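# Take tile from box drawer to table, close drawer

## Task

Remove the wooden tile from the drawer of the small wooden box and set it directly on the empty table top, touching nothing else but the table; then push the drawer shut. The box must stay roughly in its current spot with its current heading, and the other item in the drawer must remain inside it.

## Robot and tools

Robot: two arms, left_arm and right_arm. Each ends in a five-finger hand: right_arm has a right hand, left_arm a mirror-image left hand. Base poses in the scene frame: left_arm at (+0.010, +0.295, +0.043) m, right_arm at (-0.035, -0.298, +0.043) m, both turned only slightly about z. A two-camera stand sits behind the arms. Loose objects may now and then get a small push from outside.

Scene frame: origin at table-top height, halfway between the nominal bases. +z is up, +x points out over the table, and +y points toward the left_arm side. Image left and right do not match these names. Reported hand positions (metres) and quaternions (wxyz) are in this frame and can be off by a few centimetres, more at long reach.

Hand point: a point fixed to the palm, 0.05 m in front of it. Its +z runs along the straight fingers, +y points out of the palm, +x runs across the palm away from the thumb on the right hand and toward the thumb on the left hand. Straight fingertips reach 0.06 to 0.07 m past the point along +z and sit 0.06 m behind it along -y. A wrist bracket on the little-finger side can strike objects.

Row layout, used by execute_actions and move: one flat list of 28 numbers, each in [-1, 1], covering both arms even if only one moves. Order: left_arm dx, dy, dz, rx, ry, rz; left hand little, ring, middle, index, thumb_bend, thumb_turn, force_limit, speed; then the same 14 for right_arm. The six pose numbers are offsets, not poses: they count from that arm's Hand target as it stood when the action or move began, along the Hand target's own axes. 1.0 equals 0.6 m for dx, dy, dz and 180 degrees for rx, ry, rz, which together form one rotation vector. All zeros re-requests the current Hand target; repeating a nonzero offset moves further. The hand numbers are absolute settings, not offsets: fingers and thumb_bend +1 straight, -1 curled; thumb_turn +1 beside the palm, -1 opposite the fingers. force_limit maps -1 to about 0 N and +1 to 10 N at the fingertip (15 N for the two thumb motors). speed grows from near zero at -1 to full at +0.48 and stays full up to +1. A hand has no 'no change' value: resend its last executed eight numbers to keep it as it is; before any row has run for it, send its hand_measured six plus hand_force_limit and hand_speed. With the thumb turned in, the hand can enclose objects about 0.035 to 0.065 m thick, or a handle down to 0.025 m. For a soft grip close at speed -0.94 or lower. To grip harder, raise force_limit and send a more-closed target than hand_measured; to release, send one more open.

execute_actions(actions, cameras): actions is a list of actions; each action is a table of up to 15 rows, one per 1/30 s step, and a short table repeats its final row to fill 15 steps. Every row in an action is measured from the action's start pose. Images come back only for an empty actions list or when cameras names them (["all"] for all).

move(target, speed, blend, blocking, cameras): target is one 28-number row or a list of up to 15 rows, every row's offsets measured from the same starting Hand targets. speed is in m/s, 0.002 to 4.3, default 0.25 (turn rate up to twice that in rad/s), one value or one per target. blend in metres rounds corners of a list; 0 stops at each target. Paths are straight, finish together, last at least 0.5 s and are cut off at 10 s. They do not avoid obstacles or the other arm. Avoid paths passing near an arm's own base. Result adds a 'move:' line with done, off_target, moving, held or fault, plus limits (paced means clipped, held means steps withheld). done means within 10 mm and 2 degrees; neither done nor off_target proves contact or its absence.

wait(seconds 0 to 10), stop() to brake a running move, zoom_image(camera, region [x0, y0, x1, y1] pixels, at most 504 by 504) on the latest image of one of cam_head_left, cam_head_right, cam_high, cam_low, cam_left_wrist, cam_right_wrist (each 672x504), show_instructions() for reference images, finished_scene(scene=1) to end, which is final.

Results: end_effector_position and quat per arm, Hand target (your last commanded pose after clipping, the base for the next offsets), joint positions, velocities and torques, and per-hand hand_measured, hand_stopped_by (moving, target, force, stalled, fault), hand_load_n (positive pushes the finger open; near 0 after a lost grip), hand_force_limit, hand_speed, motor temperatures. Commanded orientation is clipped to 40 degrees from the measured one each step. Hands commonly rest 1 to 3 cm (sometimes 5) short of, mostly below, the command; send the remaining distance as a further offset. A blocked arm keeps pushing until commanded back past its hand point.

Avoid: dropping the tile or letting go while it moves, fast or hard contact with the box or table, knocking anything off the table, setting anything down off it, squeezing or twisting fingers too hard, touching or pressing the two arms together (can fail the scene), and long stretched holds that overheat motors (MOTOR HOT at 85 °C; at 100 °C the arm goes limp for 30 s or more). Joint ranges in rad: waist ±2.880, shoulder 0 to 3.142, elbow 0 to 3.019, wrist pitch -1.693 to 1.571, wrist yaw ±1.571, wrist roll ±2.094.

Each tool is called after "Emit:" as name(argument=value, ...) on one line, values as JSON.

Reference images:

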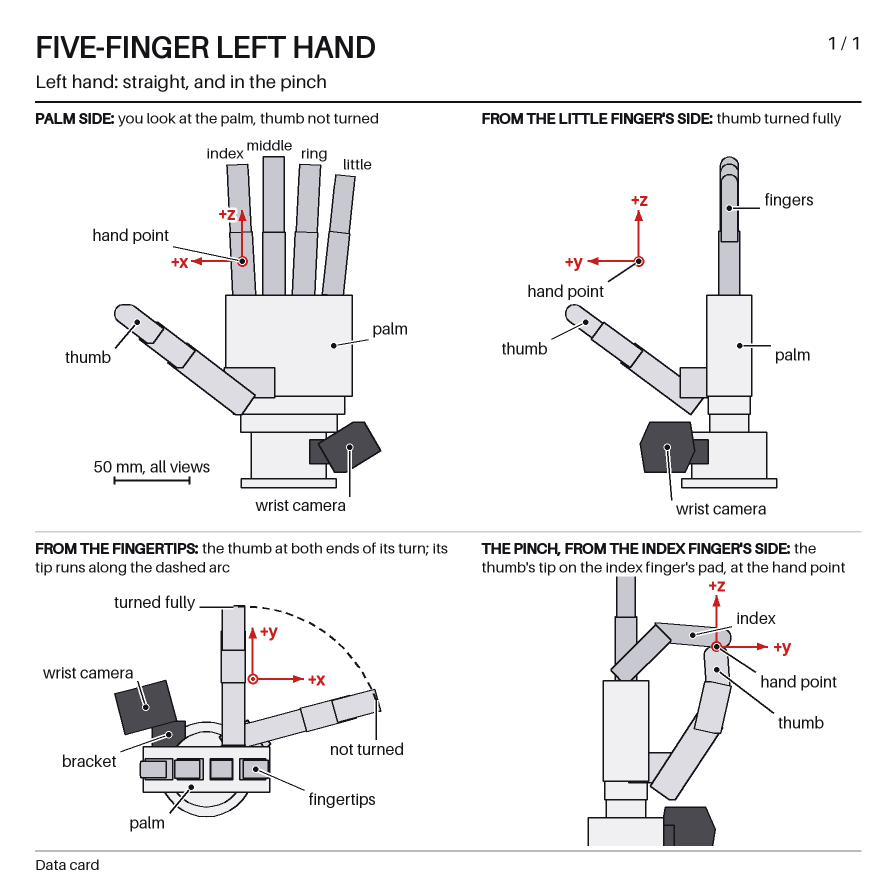

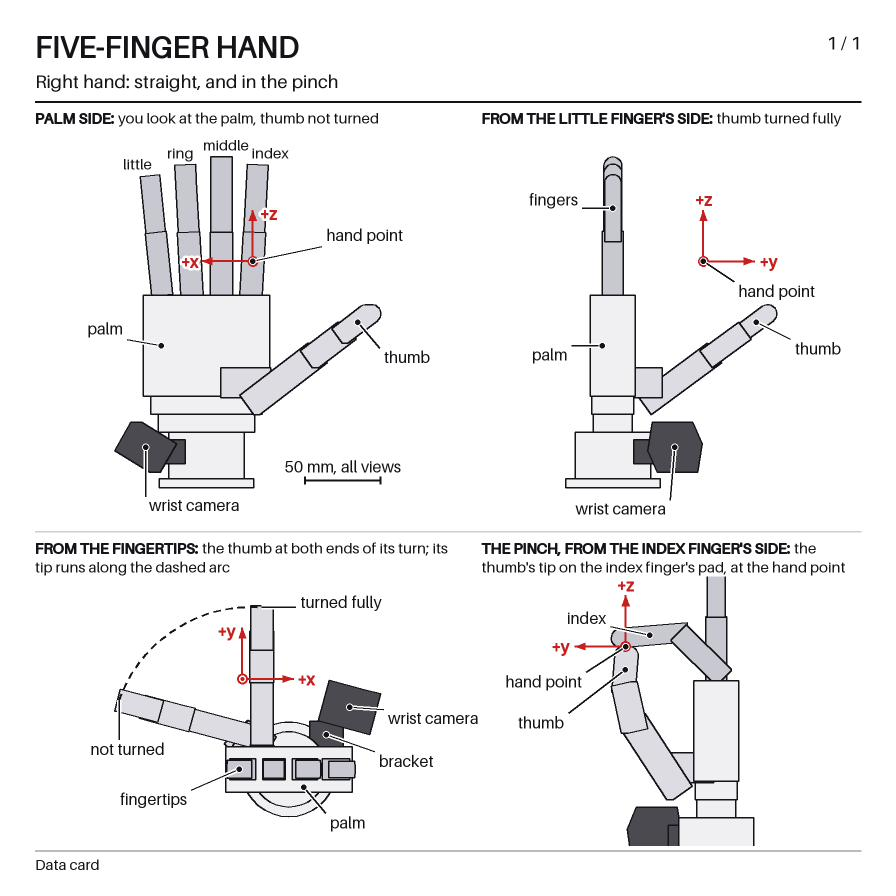

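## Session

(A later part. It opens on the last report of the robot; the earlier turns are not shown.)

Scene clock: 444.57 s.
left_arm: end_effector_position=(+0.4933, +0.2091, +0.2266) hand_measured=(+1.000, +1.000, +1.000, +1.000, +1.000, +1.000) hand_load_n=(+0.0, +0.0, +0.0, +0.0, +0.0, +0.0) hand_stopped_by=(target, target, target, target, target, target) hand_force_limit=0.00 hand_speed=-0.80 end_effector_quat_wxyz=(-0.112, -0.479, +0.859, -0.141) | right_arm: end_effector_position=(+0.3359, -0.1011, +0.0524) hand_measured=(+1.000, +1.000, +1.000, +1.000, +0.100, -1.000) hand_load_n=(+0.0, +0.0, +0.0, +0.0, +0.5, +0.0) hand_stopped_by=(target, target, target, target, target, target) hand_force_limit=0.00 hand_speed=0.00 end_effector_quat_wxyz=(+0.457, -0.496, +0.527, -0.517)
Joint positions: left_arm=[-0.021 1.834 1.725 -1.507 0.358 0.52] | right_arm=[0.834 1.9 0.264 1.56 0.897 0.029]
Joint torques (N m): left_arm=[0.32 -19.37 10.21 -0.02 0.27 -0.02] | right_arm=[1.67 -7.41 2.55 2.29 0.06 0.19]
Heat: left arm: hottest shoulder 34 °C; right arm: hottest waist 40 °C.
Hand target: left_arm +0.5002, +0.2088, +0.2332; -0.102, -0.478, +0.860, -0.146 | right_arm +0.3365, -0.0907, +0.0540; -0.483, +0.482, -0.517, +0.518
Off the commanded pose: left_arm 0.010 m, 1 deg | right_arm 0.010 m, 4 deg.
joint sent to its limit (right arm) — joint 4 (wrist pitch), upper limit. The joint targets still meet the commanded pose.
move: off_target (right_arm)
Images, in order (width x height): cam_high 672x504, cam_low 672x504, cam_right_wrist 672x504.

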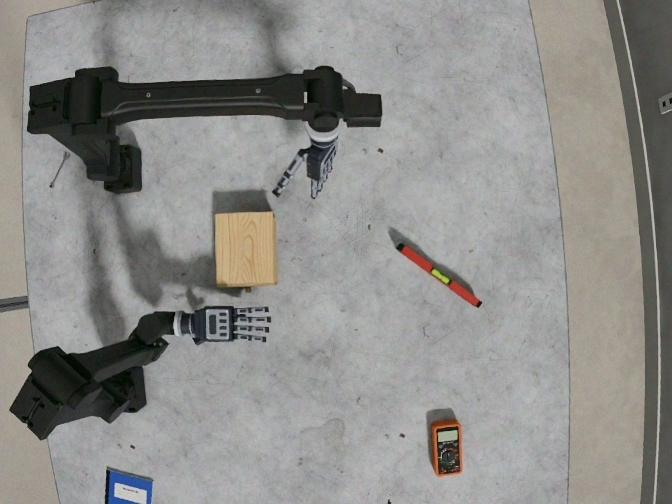

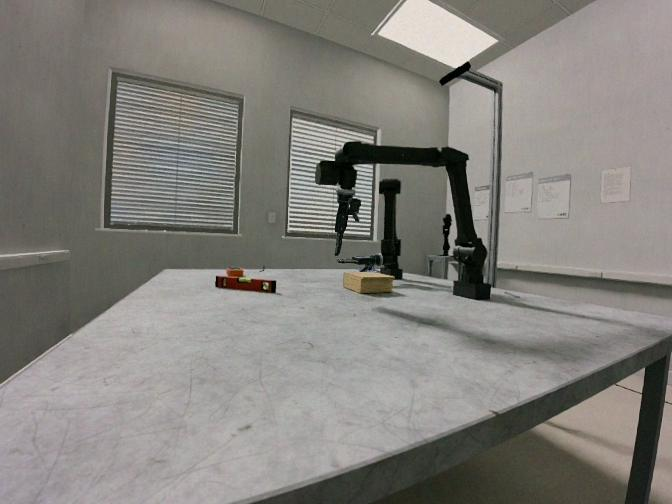

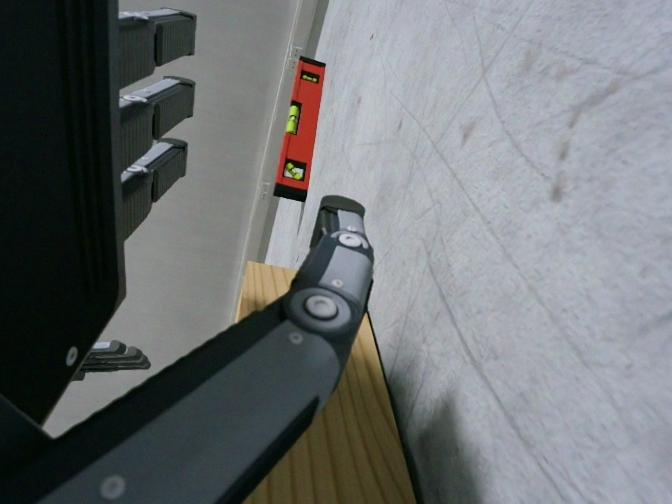

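Emit:
move(target=[[0,0,0,0,0,0,1,1,1,1,1,1,0,-0.8,0,-0.0167,0,-0.139,0,0,1,1,1,1,0.1,-1,0,0]], cameras=["cam_high","cam_right_wrist","cam_low"], speed=0.12)

Emit:
zoom_image(camera="cam_high", region=[150, 200, 290, 370])

Emit:
zoom_image(camera="cam_low", region=[310, 230, 430, 310])

Scene clock: 462.20 s.
left_arm: end_effector_position=(+0.4933, +0.2091, +0.2266) hand_measured=(+1.000, +1.000, +1.000, +1.000, +1.000, +1.000) hand_load_n=(+0.5, +0.0, +0.0, +0.0, +0.0, +0.0) hand_stopped_by=(target, target, target, target, target, target) hand_force_limit=0.00 hand_speed=-0.80 end_effector_quat_wxyz=(-0.112, -0.479, +0.859, -0.141) | right_arm: end_effector_position=(+0.3170, -0.1000, +0.0452) hand_measured=(+1.000, +1.000, +1.000, +1.000, +0.100, -1.000) hand_load_n=(-0.5, +0.0, +0.0, +0.0, +0.5, +0.0) hand_stopped_by=(target, target, target, target, target, target) hand_force_limit=0.00 hand_speed=0.00 end_effector_quat_wxyz=(-0.347, +0.596, -0.608, +0.393)
Joint positions: left_arm=[-0.021 1.834 1.725 -1.507 0.358 0.52] | right_arm=[0.752 1.377 0.351 0.403 0.694 0.379]
Joint torques (N m): left_arm=[0.26 -19.37 10.19 -0.02 0.28 -0.02] | right_arm=[-0.67 -7.06 10.1 1.43 0.17 0.13]
Heat: left arm: hottest elbow 35 °C; right arm: hottest waist 40 °C.
Hand target: left_arm +0.5002, +0.2088, +0.2332; -0.102, -0.478, +0.860, -0.146 | right_arm +0.3364, -0.0908, +0.0641; -0.367, +0.575, -0.617, +0.394
Off the commanded pose: left_arm 0.010 m, 1 deg | right_arm 0.029 m, 3 deg.
move: off_target (right_arm)
Images, in order (width x height): cam_high 672x504, cam_low 672x504, cam_right_wrist 672x504.

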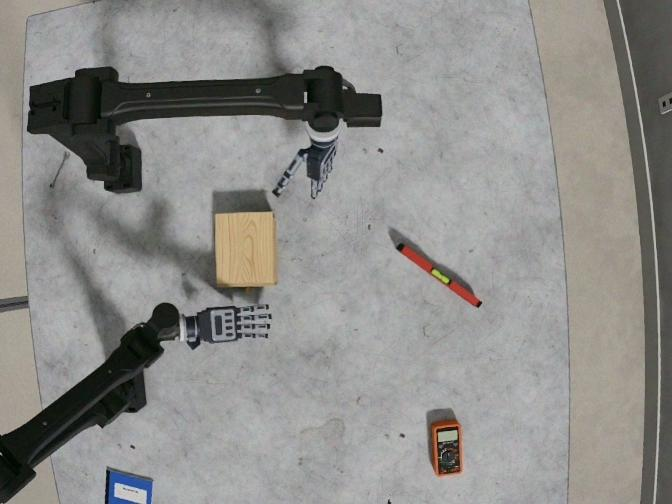

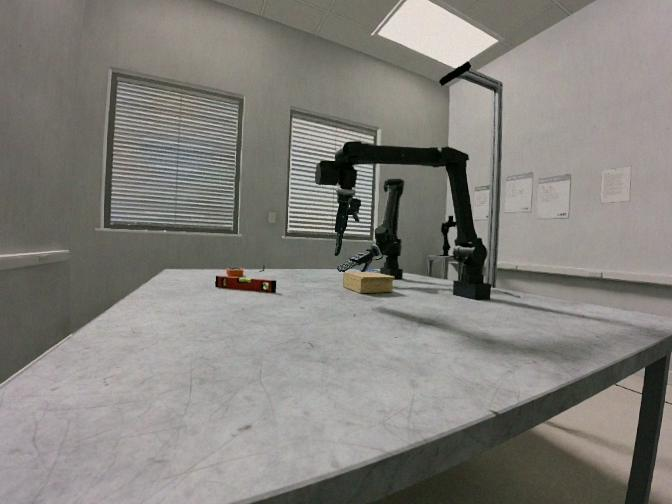

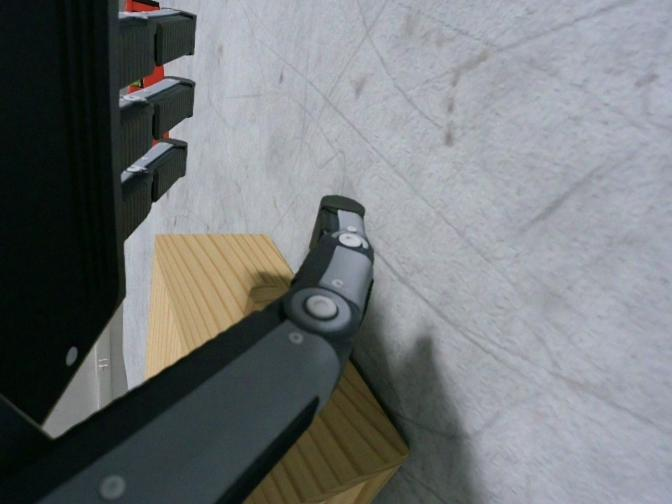

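Scaled by 2.965 from the camera's 672x504 image, which has a finer 960x720 frame.

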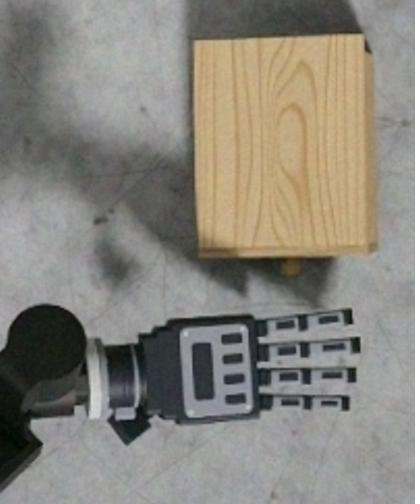

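Scaled by 4.200 from the camera's 672x504 image, which has a finer 960x720 frame.

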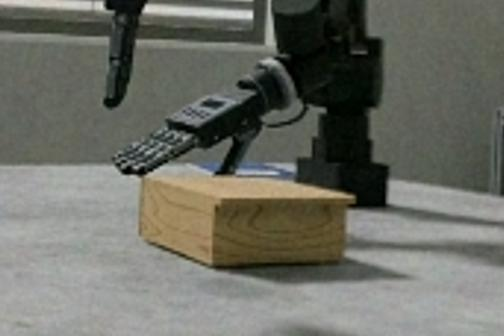

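Emit:
zoom_image(camera="cam_right_wrist", region=[140, 200, 420, 410])

Scaled by 1.800 from the camera's 672x504 image, which has a finer 960x720 frame.

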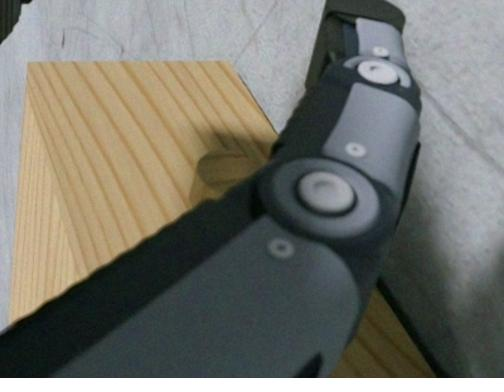

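Emit:
execute_actions(actions=[], cameras=["cam_head_left","cam_head_right"])

Emit:
zoom_image(camera="cam_head_left", region=[230, 250, 370, 355])

Emit:
zoom_image(camera="cam_head_right", region=[230, 250, 370, 355])

Scene clock: 673.83 s.
left_arm: end_effector_position=(+0.4933, +0.2091, +0.2266) hand_measured=(+1.000, +1.000, +1.000, +1.000, +1.000, +1.000) hand_load_n=(+0.0, +0.0, +0.0, +0.0, +0.0, +0.0) hand_stopped_by=(target, target, target, target, target, target) hand_force_limit=0.00 hand_speed=-0.80 end_effector_quat_wxyz=(-0.112, -0.479, +0.859, -0.141) | right_arm: end_effector_position=(+0.3170, -0.1000, +0.0453) hand_measured=(+1.000, +1.000, +1.000, +1.000, +0.100, -1.000) hand_load_n=(+0.0, +0.0, +0.0, +0.0, +0.0, +0.5) hand_stopped_by=(target, target, target, target, target, target) hand_force_limit=0.00 hand_speed=0.00 end_effector_quat_wxyz=(-0.348, +0.596, -0.608, +0.393)
Joint positions: left_arm=[-0.021 1.834 1.725 -1.507 0.358 0.52] | right_arm=[0.752 1.377 0.351 0.403 0.694 0.38]
Joint velocities: within noise
Joint torques (N m): left_arm=[0.15 -19.31 10.24 0.01 0.27 -0.02] | right_arm=[-0.67 -7 10.11 1.31 0.17 0.16]
Motor temperatures (°C): left_arm=[30 35 35 31 26 29] | right_arm=[39 31 43 25 26 29]
Heat: left arm: hottest shoulder 35 °C; right arm: hottest elbow 43 °C.
Hand target: left_arm +0.5002, +0.2088, +0.2332; -0.102, -0.478, +0.860, -0.146 | right_arm +0.3364, -0.0908, +0.0641; -0.367, +0.575, -0.617, +0.394
Off the commanded pose: left_arm 0.010 m, 1 deg | right_arm 0.029 m, 3 deg.
Images, in order (width x height): cam_head_left 672x504, cam_head_right 672x504.

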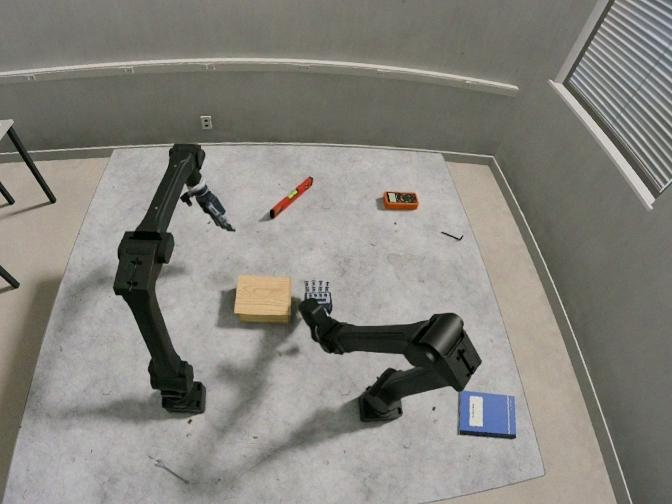

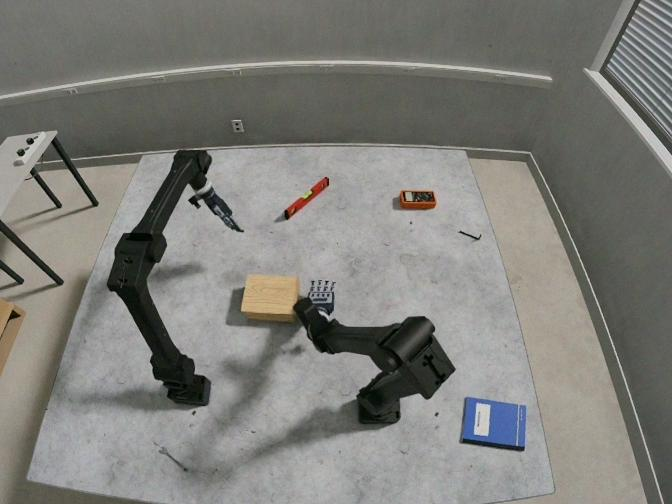

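Scaled by 3.600 from the camera's 672x504 image, which has a finer 960x720 frame.

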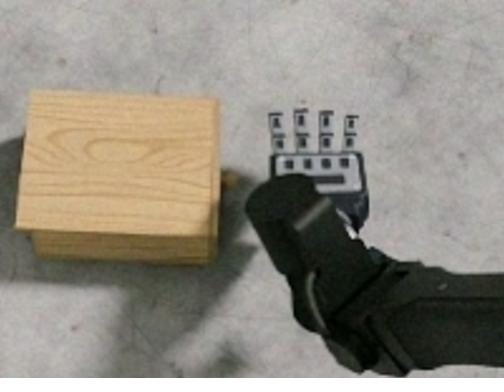

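Scaled by 3.600 from the camera's 672x504 image, which has a finer 960x720 frame.

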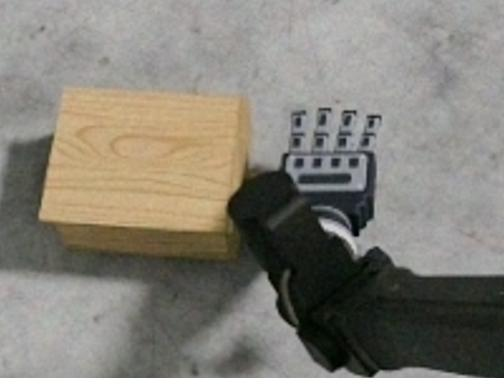

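Emit:
move(target=[[0,0,0,0,0,0,1,1,1,1,1,1,0,-0.8,-0.0355,-0.0798,-0.0067,0,0,0,1,1,1,1,0.1,-1,0,0]], cameras=["cam_high","cam_right_wrist"], speed=0.1)

Emit:
zoom_image(camera="cam_high", region=[150, 200, 290, 370])

Emit:
zoom_image(camera="cam_right_wrist", region=[230, 170, 500, 400])

Scene clock: 711.50 s.
left_arm: end_effector_position=(+0.4933, +0.2091, +0.2266) hand_measured=(+1.000, +1.000, +1.000, +1.000, +1.000, +1.000) hand_load_n=(+0.0, +0.0, +0.0, +0.0, -0.5, +0.0) hand_stopped_by=(target, target, target, target, target, target) hand_force_limit=0.00 hand_speed=-0.80 end_effector_quat_wxyz=(-0.112, -0.479, +0.859, -0.141) | right_arm: end_effector_position=(+0.3370, -0.0831, +0.0868) hand_measured=(+1.000, +1.000, +1.000, +1.000, +0.100, -1.000) hand_load_n=(+0.0, +0.0, +0.0, +0.0, +0.0, +0.0) hand_stopped_by=(target, target, target, target, target, target) hand_force_limit=0.00 hand_speed=0.00 end_effector_quat_wxyz=(-0.345, +0.594, -0.611, +0.394)
Joint positions: left_arm=[-0.021 1.834 1.725 -1.507 0.358 0.52] | right_arm=[0.752 1.295 0.461 0.202 0.699 0.388]
Joint torques (N m): left_arm=[0.21 -19.37 10.26 0.01 0.28 -0.01] | right_arm=[0.09 -6.95 11.96 1.42 0.32 0.17]
Heat: left arm: hottest elbow 36 °C; right arm: hottest elbow 43 °C.
Hand target: left_arm +0.5002, +0.2088, +0.2332; -0.102, -0.478, +0.860, -0.146 | right_arm +0.3544, -0.0707, +0.1092; -0.367, +0.575, -0.617, +0.394
Off the commanded pose: left_arm 0.010 m, 1 deg | right_arm 0.031 m, 3 deg.
move: off_target (right_arm)
Images, in order (width x height): cam_high 672x504, cam_right_wrist 672x504.

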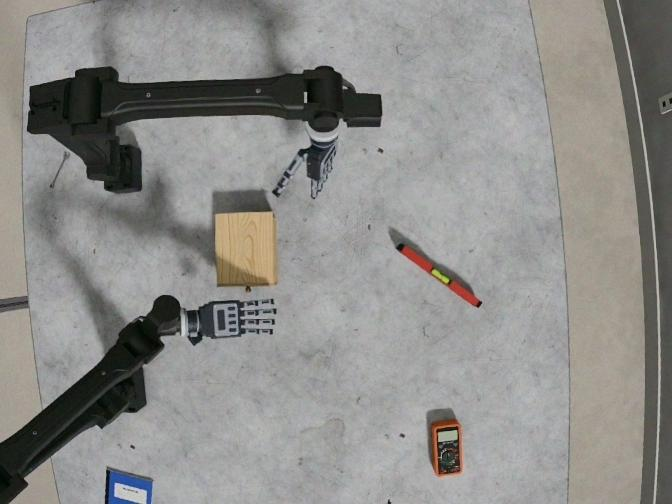

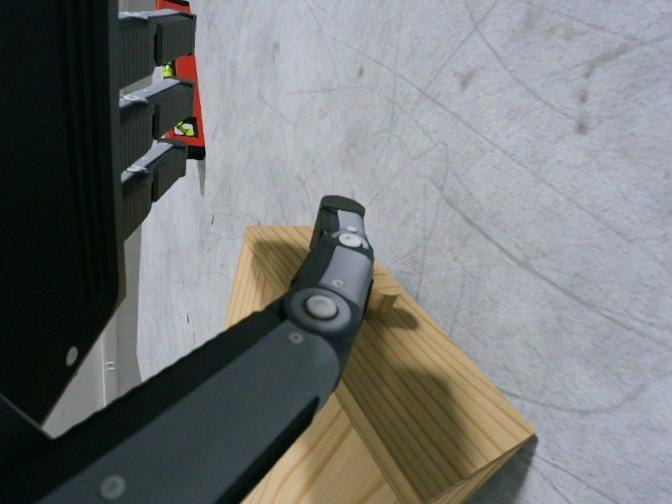

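Scaled by 2.965 from the camera's 672x504 image, which has a finer 960x720 frame.

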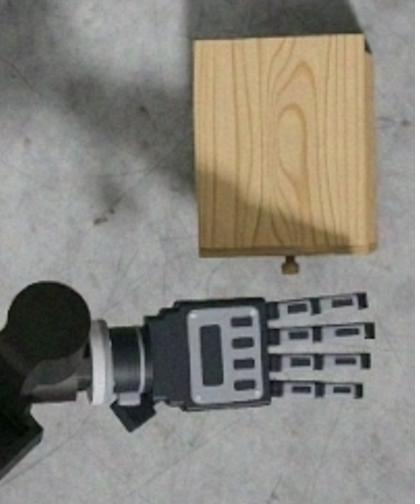

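Scaled by 1.867 from the camera's 672x504 image, which has a finer 960x720 frame.

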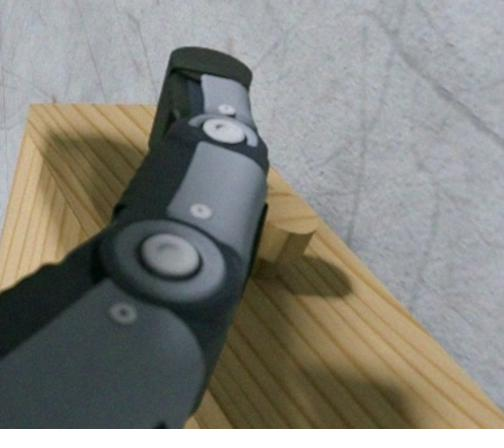

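Emit:
move(target=[[0,0,0,0,0,0,1,1,1,1,1,1,0,-0.8,-0.0398,0.01,-0.002,0,0,0,1,1,1,1,0.1,-1,0,0]], cameras=["cam_high","cam_right_wrist"], speed=0.1)

Emit:
zoom_image(camera="cam_high", region=[200, 240, 300, 350])

Emit:
zoom_image(camera="cam_right_wrist", region=[230, 150, 500, 350])

Scene clock: 758.23 s.
left_arm: end_effector_position=(+0.4933, +0.2091, +0.2266) hand_measured=(+1.000, +1.000, +1.000, +1.000, +1.000, +1.000) hand_load_n=(+0.0, +0.0, +0.0, +0.0, +0.0, +0.0) hand_stopped_by=(target, target, target, target, target, target) hand_force_limit=0.00 hand_speed=-0.80 end_effector_quat_wxyz=(-0.112, -0.479, +0.859, -0.141) | right_arm: end_effector_position=(+0.3404, -0.0668, +0.0892) hand_measured=(+1.000, +1.000, +1.000, +1.000, +0.100, -1.000) hand_load_n=(+0.0, +0.0, +0.0, +0.0, +0.0, +0.0) hand_stopped_by=(target, target, target, target, target, target) hand_force_limit=0.00 hand_speed=0.00 end_effector_quat_wxyz=(-0.349, +0.583, -0.616, +0.398)
Joint positions: left_arm=[-0.021 1.834 1.725 -1.507 0.358 0.52] | right_arm=[0.792 1.33 0.497 0.19 0.747 0.433]
Joint torques (N m): left_arm=[0.21 -19.25 10.24 -0.02 0.28 -0.01] | right_arm=[1.55 -5.95 12.1 1.31 0.33 0.17]
Heat: left arm: hottest elbow 36 °C; right arm: hottest elbow 44 °C.
Hand target: left_arm +0.5002, +0.2088, +0.2332; -0.102, -0.478, +0.860, -0.146 | right_arm +0.3526, -0.0465, +0.1043; -0.367, +0.575, -0.617, +0.394
Off the commanded pose: left_arm 0.010 m, 1 deg | right_arm 0.028 m, 2 deg.
move: off_target (right_arm)
Images, in order (width x height): cam_high 672x504, cam_right_wrist 672x504.

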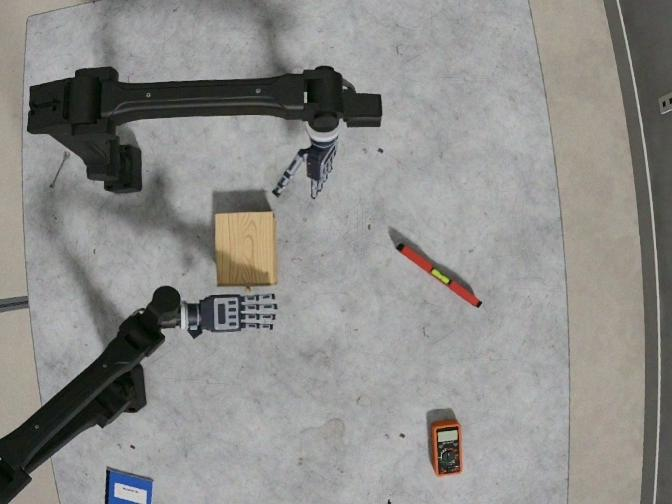

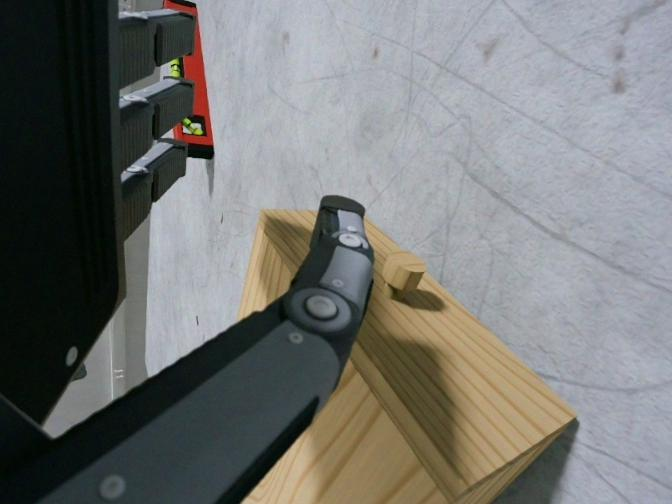

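Scaled by 4.582 from the camera's 672x504 image, which has a finer 960x720 frame.

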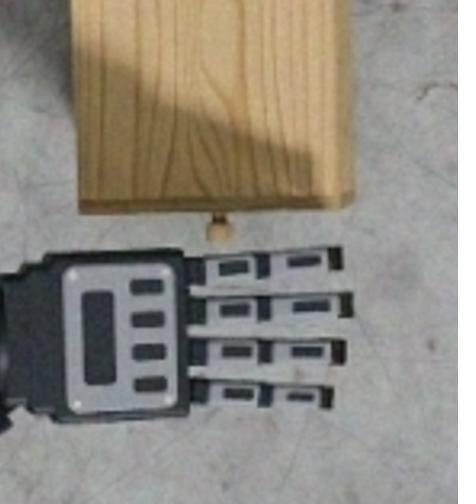

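Scaled by 1.867 from the camera's 672x504 image, which has a finer 960x720 frame.

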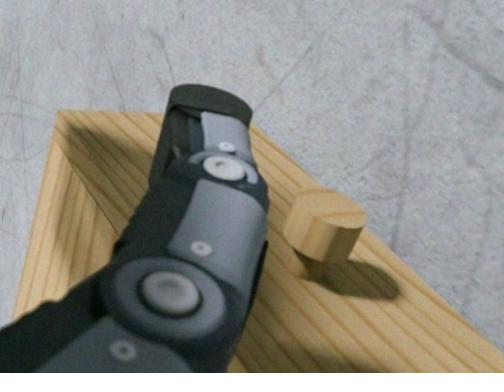

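Emit:
move(target=[[0,0,0,0,0,0,1,1,1,1,1,1,0,-0.8,-0.0145,0.0673,-0.0022,0,0,0,1,1,1,1,0.1,-1,0,0]], cameras=["cam_high","cam_right_wrist"], speed=0.06)

Emit:
zoom_image(camera="cam_high", region=[200, 240, 300, 350])

Emit:
zoom_image(camera="cam_right_wrist", region=[230, 150, 500, 350])

Scene clock: 808.87 s.
left_arm: end_effector_position=(+0.4933, +0.2091, +0.2266) hand_measured=(+1.000, +1.000, +1.000, +1.000, +1.000, +1.000) hand_load_n=(+0.0, +0.0, +0.0, +0.0, +0.0, +0.0) hand_stopped_by=(target, target, target, target, target, target) hand_force_limit=0.00 hand_speed=-0.80 end_effector_quat_wxyz=(-0.112, -0.479, +0.859, -0.141) | right_arm: end_effector_position=(+0.3353, -0.0464, +0.0672) hand_measured=(+1.000, +1.000, +1.000, +1.000, +0.100, -1.000) hand_load_n=(+0.0, -0.5, +0.0, +0.0, +0.0, +0.0) hand_stopped_by=(target, target, target, target, target, target) hand_force_limit=0.00 hand_speed=0.00 end_effector_quat_wxyz=(-0.357, +0.577, -0.617, +0.398)
Joint positions: left_arm=[-0.021 1.834 1.725 -1.507 0.358 0.52] | right_arm=[0.85 1.43 0.497 0.276 0.795 0.482]
Joint torques (N m): left_arm=[0.09 -19.25 10.22 -0.01 0.28 -0.02] | right_arm=[1.73 -6.71 7.8 2.04 0.37 0.12]
Heat: left arm: hottest elbow 36 °C; right arm: hottest elbow 46 °C.
Hand target: left_arm +0.5002, +0.2088, +0.2332; -0.102, -0.478, +0.860, -0.146 | right_arm +0.3350, -0.0365, +0.0684; -0.367, +0.575, -0.617, +0.394
Off the commanded pose: left_arm 0.010 m, 1 deg | right_arm 0.010 m, 1 deg.
move: done
Images, in order (width x height): cam_high 672x504, cam_right_wrist 672x504.

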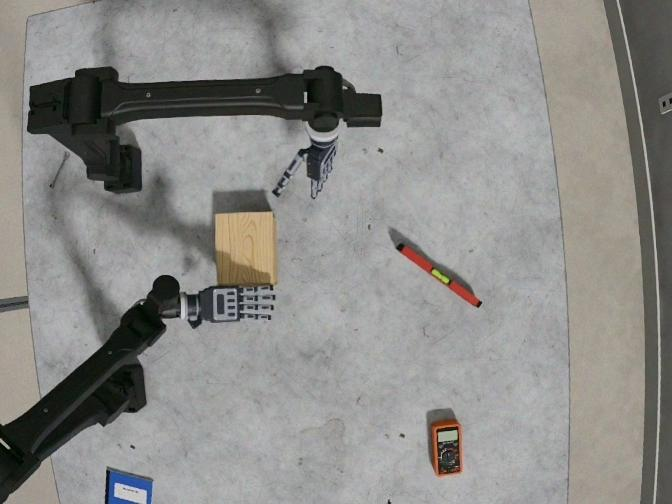

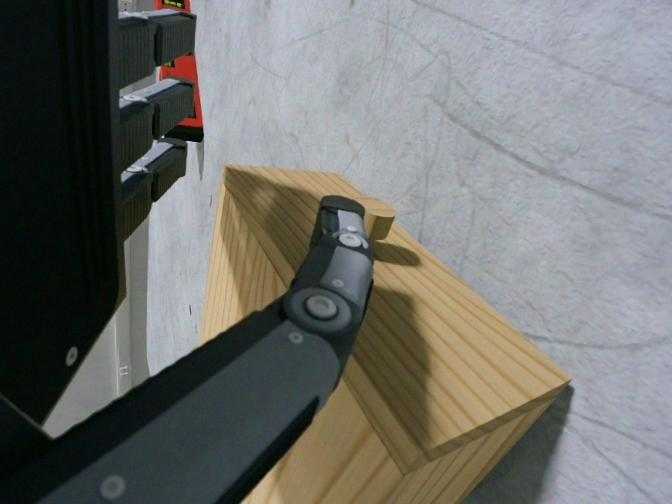

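Scaled by 4.582 from the camera's 672x504 image, which has a finer 960x720 frame.

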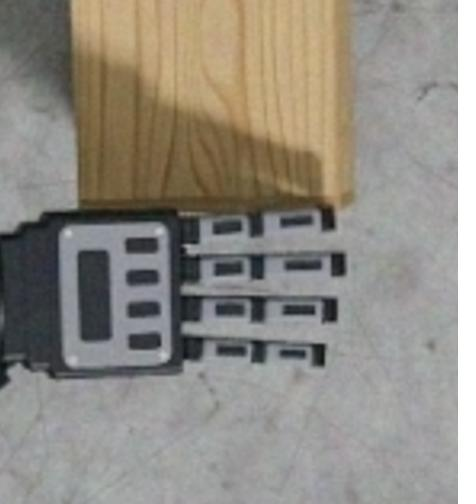

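Scaled by 1.867 from the camera's 672x504 image, which has a finer 960x720 frame.

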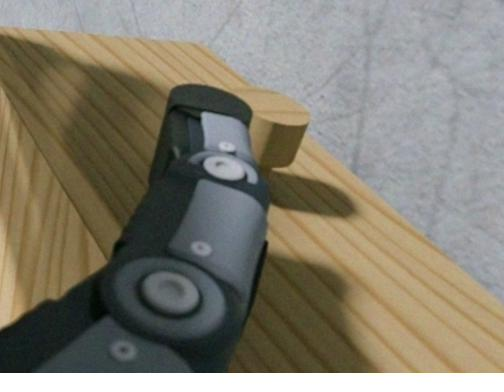

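Emit:
move(target=[[0,0,0,0,0,0,1,1,1,1,1,1,0,-0.8,0.0233,0.0497,0.012,0,0,0,1,1,1,1,0.1,-1,0,0]], cameras=["cam_high","cam_right_wrist"], speed=0.05)

Emit:
zoom_image(camera="cam_right_wrist", region=[230, 100, 500, 300])

Scene clock: 824.63 s.
left_arm: end_effector_position=(+0.4933, +0.2091, +0.2266) hand_measured=(+1.000, +1.000, +1.000, +1.000, +1.000, +1.000) hand_load_n=(+0.0, +0.0, +0.0, +0.0, +0.0, +0.0) hand_stopped_by=(target, target, target, target, target, target) hand_force_limit=0.00 hand_speed=-0.80 end_effector_quat_wxyz=(-0.112, -0.479, +0.859, -0.141) | right_arm: end_effector_position=(+0.3296, -0.0512, +0.0416) hand_measured=(+1.000, +1.000, +1.000, +1.000, +0.100, -1.000) hand_load_n=(+0.0, +0.0, +0.0, +0.0, +0.0, +0.0) hand_stopped_by=(target, target, target, target, target, target) hand_force_limit=0.00 hand_speed=0.00 end_effector_quat_wxyz=(-0.365, +0.574, -0.617, +0.396)
Joint positions: left_arm=[-0.021 1.834 1.725 -1.507 0.358 0.52] | right_arm=[0.85 1.506 0.447 0.42 0.79 0.482]
Joint torques (N m): left_arm=[0.21 -19.31 10.18 -0.01 0.29 -0.02] | right_arm=[0.79 -6.83 5.9 2.26 0.21 0.06]
Heat: left arm: hottest elbow 36 °C; right arm: hottest elbow 45 °C.
Hand target: left_arm +0.5002, +0.2088, +0.2332; -0.102, -0.478, +0.860, -0.146 | right_arm +0.3279, -0.0501, +0.0381; -0.367, +0.575, -0.617, +0.394
Off the commanded pose: left_arm 0.010 m, 1 deg | right_arm 0.004 m, 0 deg.
move: done
Images, in order (width x height): cam_high 672x504, cam_right_wrist 672x504.

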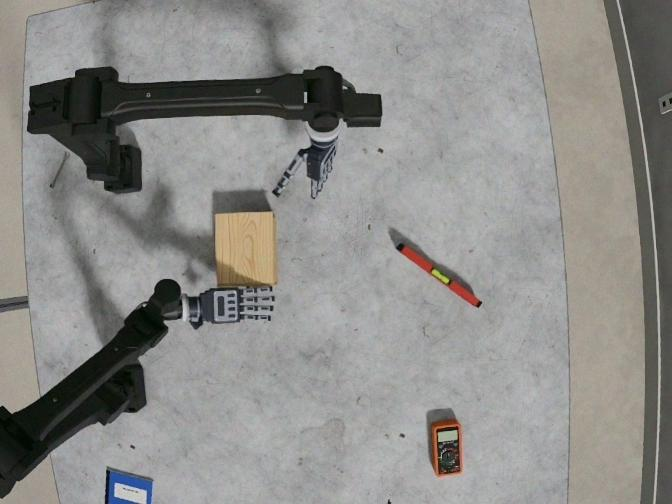

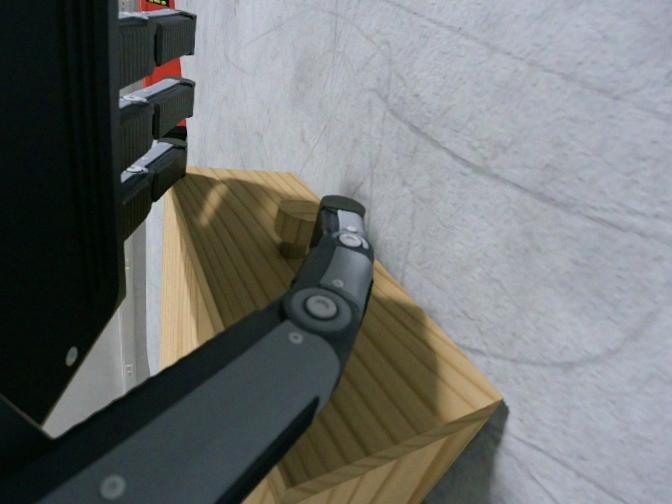

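Scaled by 1.867 from the camera's 672x504 image, which has a finer 960x720 frame.

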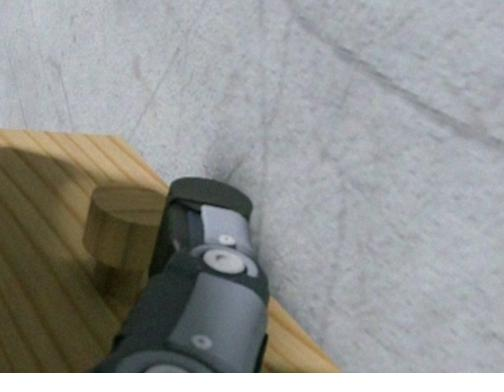

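Emit:
move(target=[[0,0,0,0,0,0,1,1,1,1,1,1,0,-0.8,0.007,0.0,0,0,0,0,1,1,1,0.15,0.1,-1,-0.6,-0.5]], cameras=["cam_high","cam_right_wrist"], speed=0.05)

Emit:
zoom_image(camera="cam_right_wrist", region=[200, 100, 470, 300])

Emit:
zoom_image(camera="cam_high", region=[200, 240, 300, 350])

Scene clock: 867.13 s.
left_arm: end_effector_position=(+0.4933, +0.2091, +0.2266) hand_measured=(+1.000, +1.000, +1.000, +1.000, +1.000, +1.000) hand_load_n=(+0.0, +0.0, +0.0, +0.0, -0.5, +0.0) hand_stopped_by=(target, target, target, target, target, target) hand_force_limit=0.00 hand_speed=-0.80 end_effector_quat_wxyz=(-0.112, -0.479, +0.859, -0.141) | right_arm: end_effector_position=(+0.3269, -0.0523, +0.0394) hand_measured=(+1.000, +1.000, +1.000, +0.150, +0.100, -1.000) hand_load_n=(+0.0, +0.0, +0.0, +0.0, +0.0, +0.0) hand_stopped_by=(target, target, target, target, target, target) hand_force_limit=-0.60 hand_speed=-0.50 end_effector_quat_wxyz=(-0.366, +0.576, -0.617, +0.393)
Joint positions: left_arm=[-0.021 1.834 1.725 -1.507 0.358 0.52] | right_arm=[0.85 1.506 0.437 0.429 0.783 0.482]
Joint torques (N m): left_arm=[0.21 -19.25 10.21 0.02 0.28 -0.03] | right_arm=[0.15 -7.24 5.98 2.1 0.22 -0.01]
Heat: left arm: hottest elbow 36 °C; right arm: hottest elbow 41 °C.
Hand target: left_arm +0.5002, +0.2088, +0.2332; -0.102, -0.478, +0.860, -0.146 | right_arm +0.3276, -0.0543, +0.0381; -0.367, +0.575, -0.617, +0.394
Off the commanded pose: left_arm 0.010 m, 1 deg | right_arm 0.002 m, 0 deg.
move: done
Images, in order (width x height): cam_high 672x504, cam_right_wrist 672x504.

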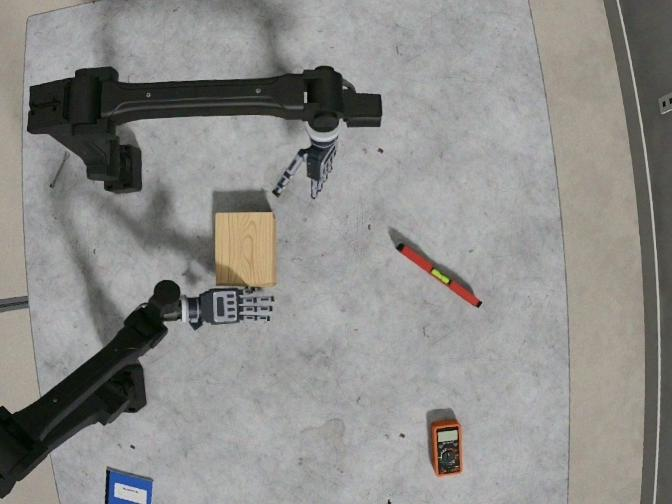

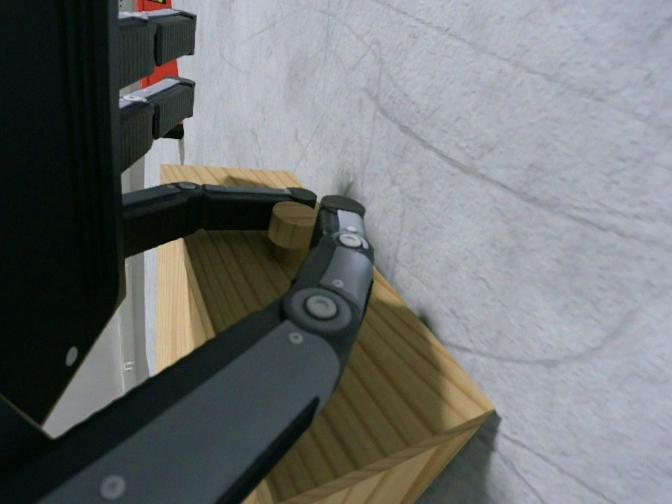

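Scaled by 1.867 from the camera's 672x504 image, which has a finer 960x720 frame.

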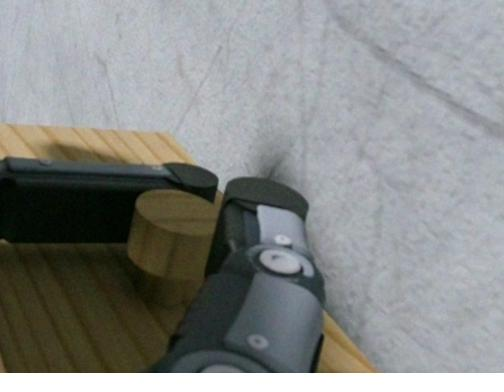

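Scaled by 4.582 from the camera's 672x504 image, which has a finer 960x720 frame.

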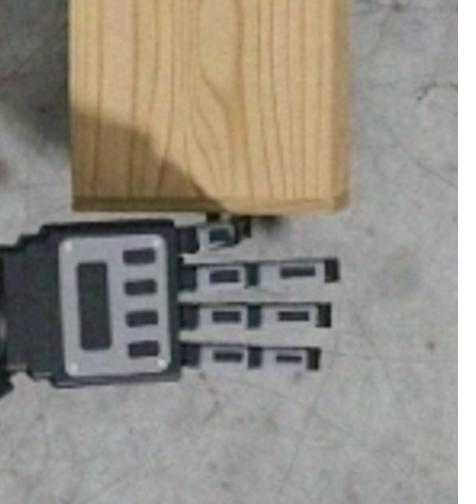

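Emit:
move(target=[[0,0,0,0,0,0,1,1,1,1,1,1,0,-0.8,0,0.0,0,0,0,0,1,1,1,-0.1,0.1,-1,-0.7,-0.7]], cameras=["cam_high","cam_right_wrist"], speed=0.05)

Emit:
zoom_image(camera="cam_right_wrist", region=[200, 100, 470, 300])

Scene clock: 876.50 s.
left_arm: end_effector_position=(+0.4933, +0.2091, +0.2266) hand_measured=(+1.000, +1.000, +1.000, +1.000, +1.000, +1.000) hand_load_n=(+0.0, +0.0, +0.0, +0.0, +0.0, +0.0) hand_stopped_by=(target, target, target, target, target, target) hand_force_limit=0.00 hand_speed=-0.80 end_effector_quat_wxyz=(-0.112, -0.479, +0.859, -0.141) | right_arm: end_effector_position=(+0.3270, -0.0521, +0.0395) hand_measured=(+1.000, +1.000, +1.000, -0.100, +0.100, -1.000) hand_load_n=(+0.0, +0.0, +0.0, +0.0, +0.0, +0.0) hand_stopped_by=(target, target, target, target, target, target) hand_force_limit=-0.70 hand_speed=-0.70 end_effector_quat_wxyz=(-0.367, +0.576, -0.617, +0.393)
Joint positions: left_arm=[-0.021 1.834 1.725 -1.507 0.358 0.52] | right_arm=[0.85 1.506 0.437 0.43 0.783 0.482]
Joint torques (N m): left_arm=[0.26 -19.25 10.25 0.03 0.28 0] | right_arm=[0.15 -7.24 5.75 2.07 0.22 -0.01]
Heat: left arm: hottest elbow 36 °C; right arm: hottest elbow 41 °C.
Hand target: left_arm +0.5002, +0.2088, +0.2332; -0.102, -0.478, +0.860, -0.146 | right_arm +0.3276, -0.0543, +0.0381; -0.367, +0.575, -0.617, +0.394
Off the commanded pose: left_arm 0.010 m, 1 deg | right_arm 0.003 m, 0 deg.
move: done
Images, in order (width x height): cam_high 672x504, cam_right_wrist 672x504.

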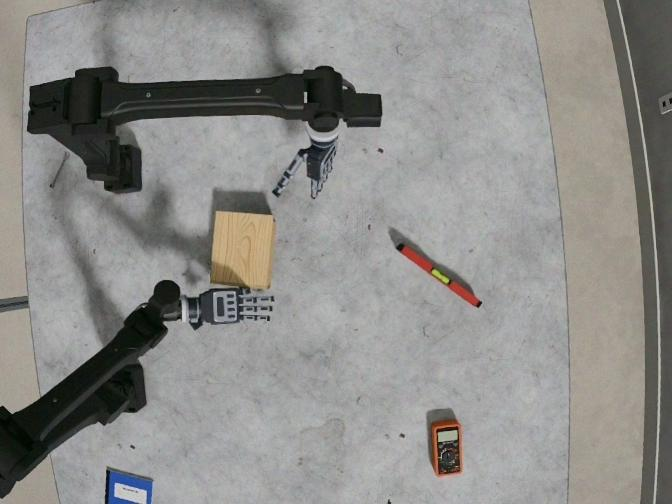

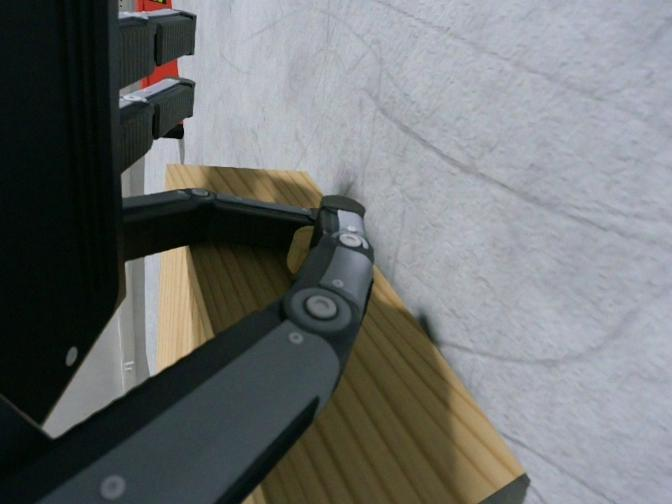

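Scaled by 1.867 from the camera's 672x504 image, which has a finer 960x720 frame.

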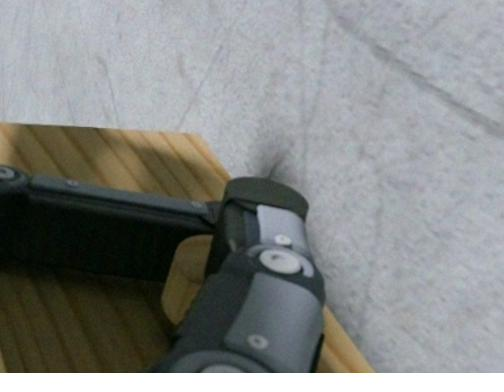

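Emit:
move(target=[[0,0,0,0,0,0,1,1,1,1,1,1,0,-0.8,0,0.0,0,0,0,0,1,1,1,-0.1,-0.2,-1,-0.7,-0.8]], cameras=["cam_high","cam_right_wrist"], speed=0.05)

Emit:
zoom_image(camera="cam_right_wrist", region=[200, 100, 470, 300])

Emit:
zoom_image(camera="cam_high", region=[200, 200, 300, 310])

Scene clock: 900.77 s.
left_arm: end_effector_position=(+0.4933, +0.2091, +0.2266) hand_measured=(+1.000, +1.000, +1.000, +1.000, +1.000, +1.000) hand_load_n=(+0.0, +0.0, +0.0, +0.0, +0.0, +0.0) hand_stopped_by=(target, target, target, target, target, target) hand_force_limit=0.00 hand_speed=-0.80 end_effector_quat_wxyz=(-0.112, -0.479, +0.859, -0.141) | right_arm: end_effector_position=(+0.3270, -0.0521, +0.0395) hand_measured=(+1.000, +1.000, +1.000, -0.100, -0.200, -1.000) hand_load_n=(+0.0, +0.0, +0.0, +0.0, +0.0, +0.0) hand_stopped_by=(target, target, target, target, target, target) hand_force_limit=-0.70 hand_speed=-0.80 end_effector_quat_wxyz=(-0.367, +0.576, -0.617, +0.393)
Joint positions: left_arm=[-0.021 1.834 1.725 -1.507 0.358 0.52] | right_arm=[0.85 1.506 0.437 0.43 0.783 0.482]
Joint torques (N m): left_arm=[0.26 -19.25 10.24 0.01 0.28 -0.02] | right_arm=[0.09 -7.3 5.79 2.07 0.23 -0.01]
Heat: left arm: hottest elbow 36 °C; right arm: hottest elbow 39 °C.
Hand target: left_arm +0.5002, +0.2088, +0.2332; -0.102, -0.478, +0.860, -0.146 | right_arm +0.3276, -0.0543, +0.0381; -0.367, +0.575, -0.617, +0.394
Off the commanded pose: left_arm 0.010 m, 1 deg | right_arm 0.003 m, 0 deg.
move: done
Images, in order (width x height): cam_high 672x504, cam_right_wrist 672x504.

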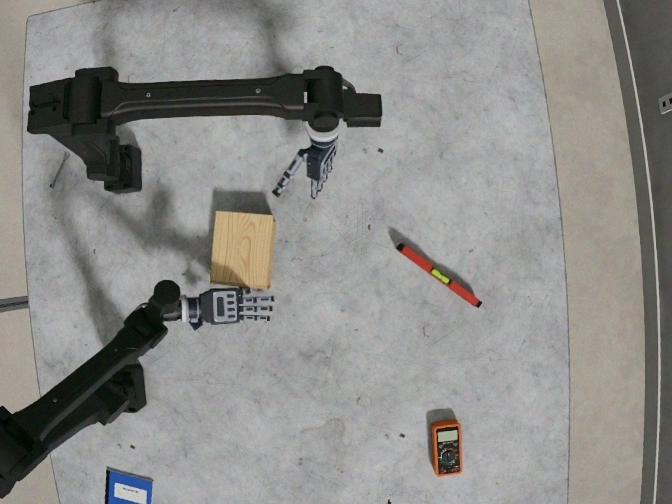

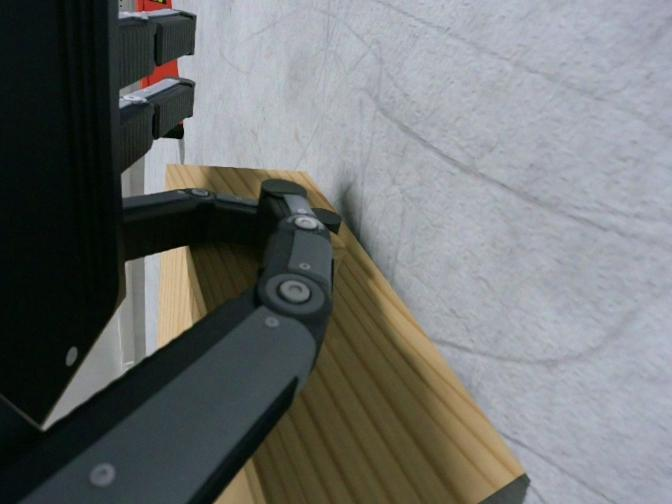

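Scaled by 1.867 from the camera's 672x504 image, which has a finer 960x720 frame.

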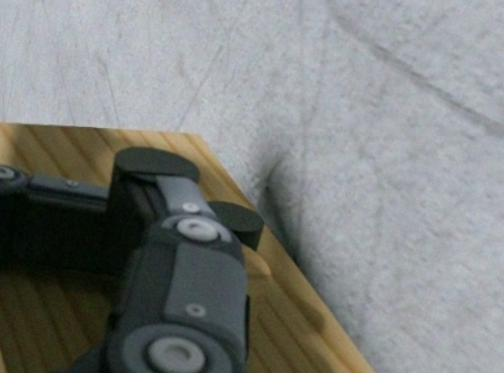

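Scaled by 4.582 from the camera's 672x504 image, which has a finer 960x720 frame.

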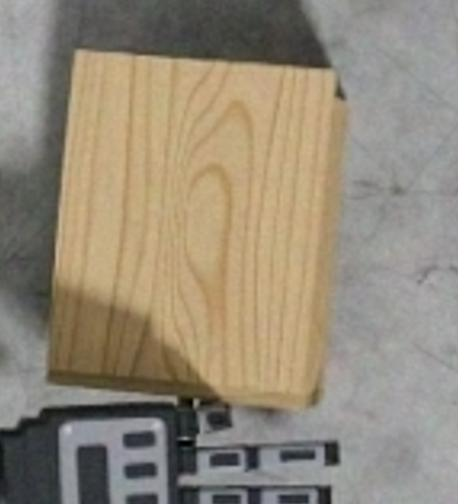

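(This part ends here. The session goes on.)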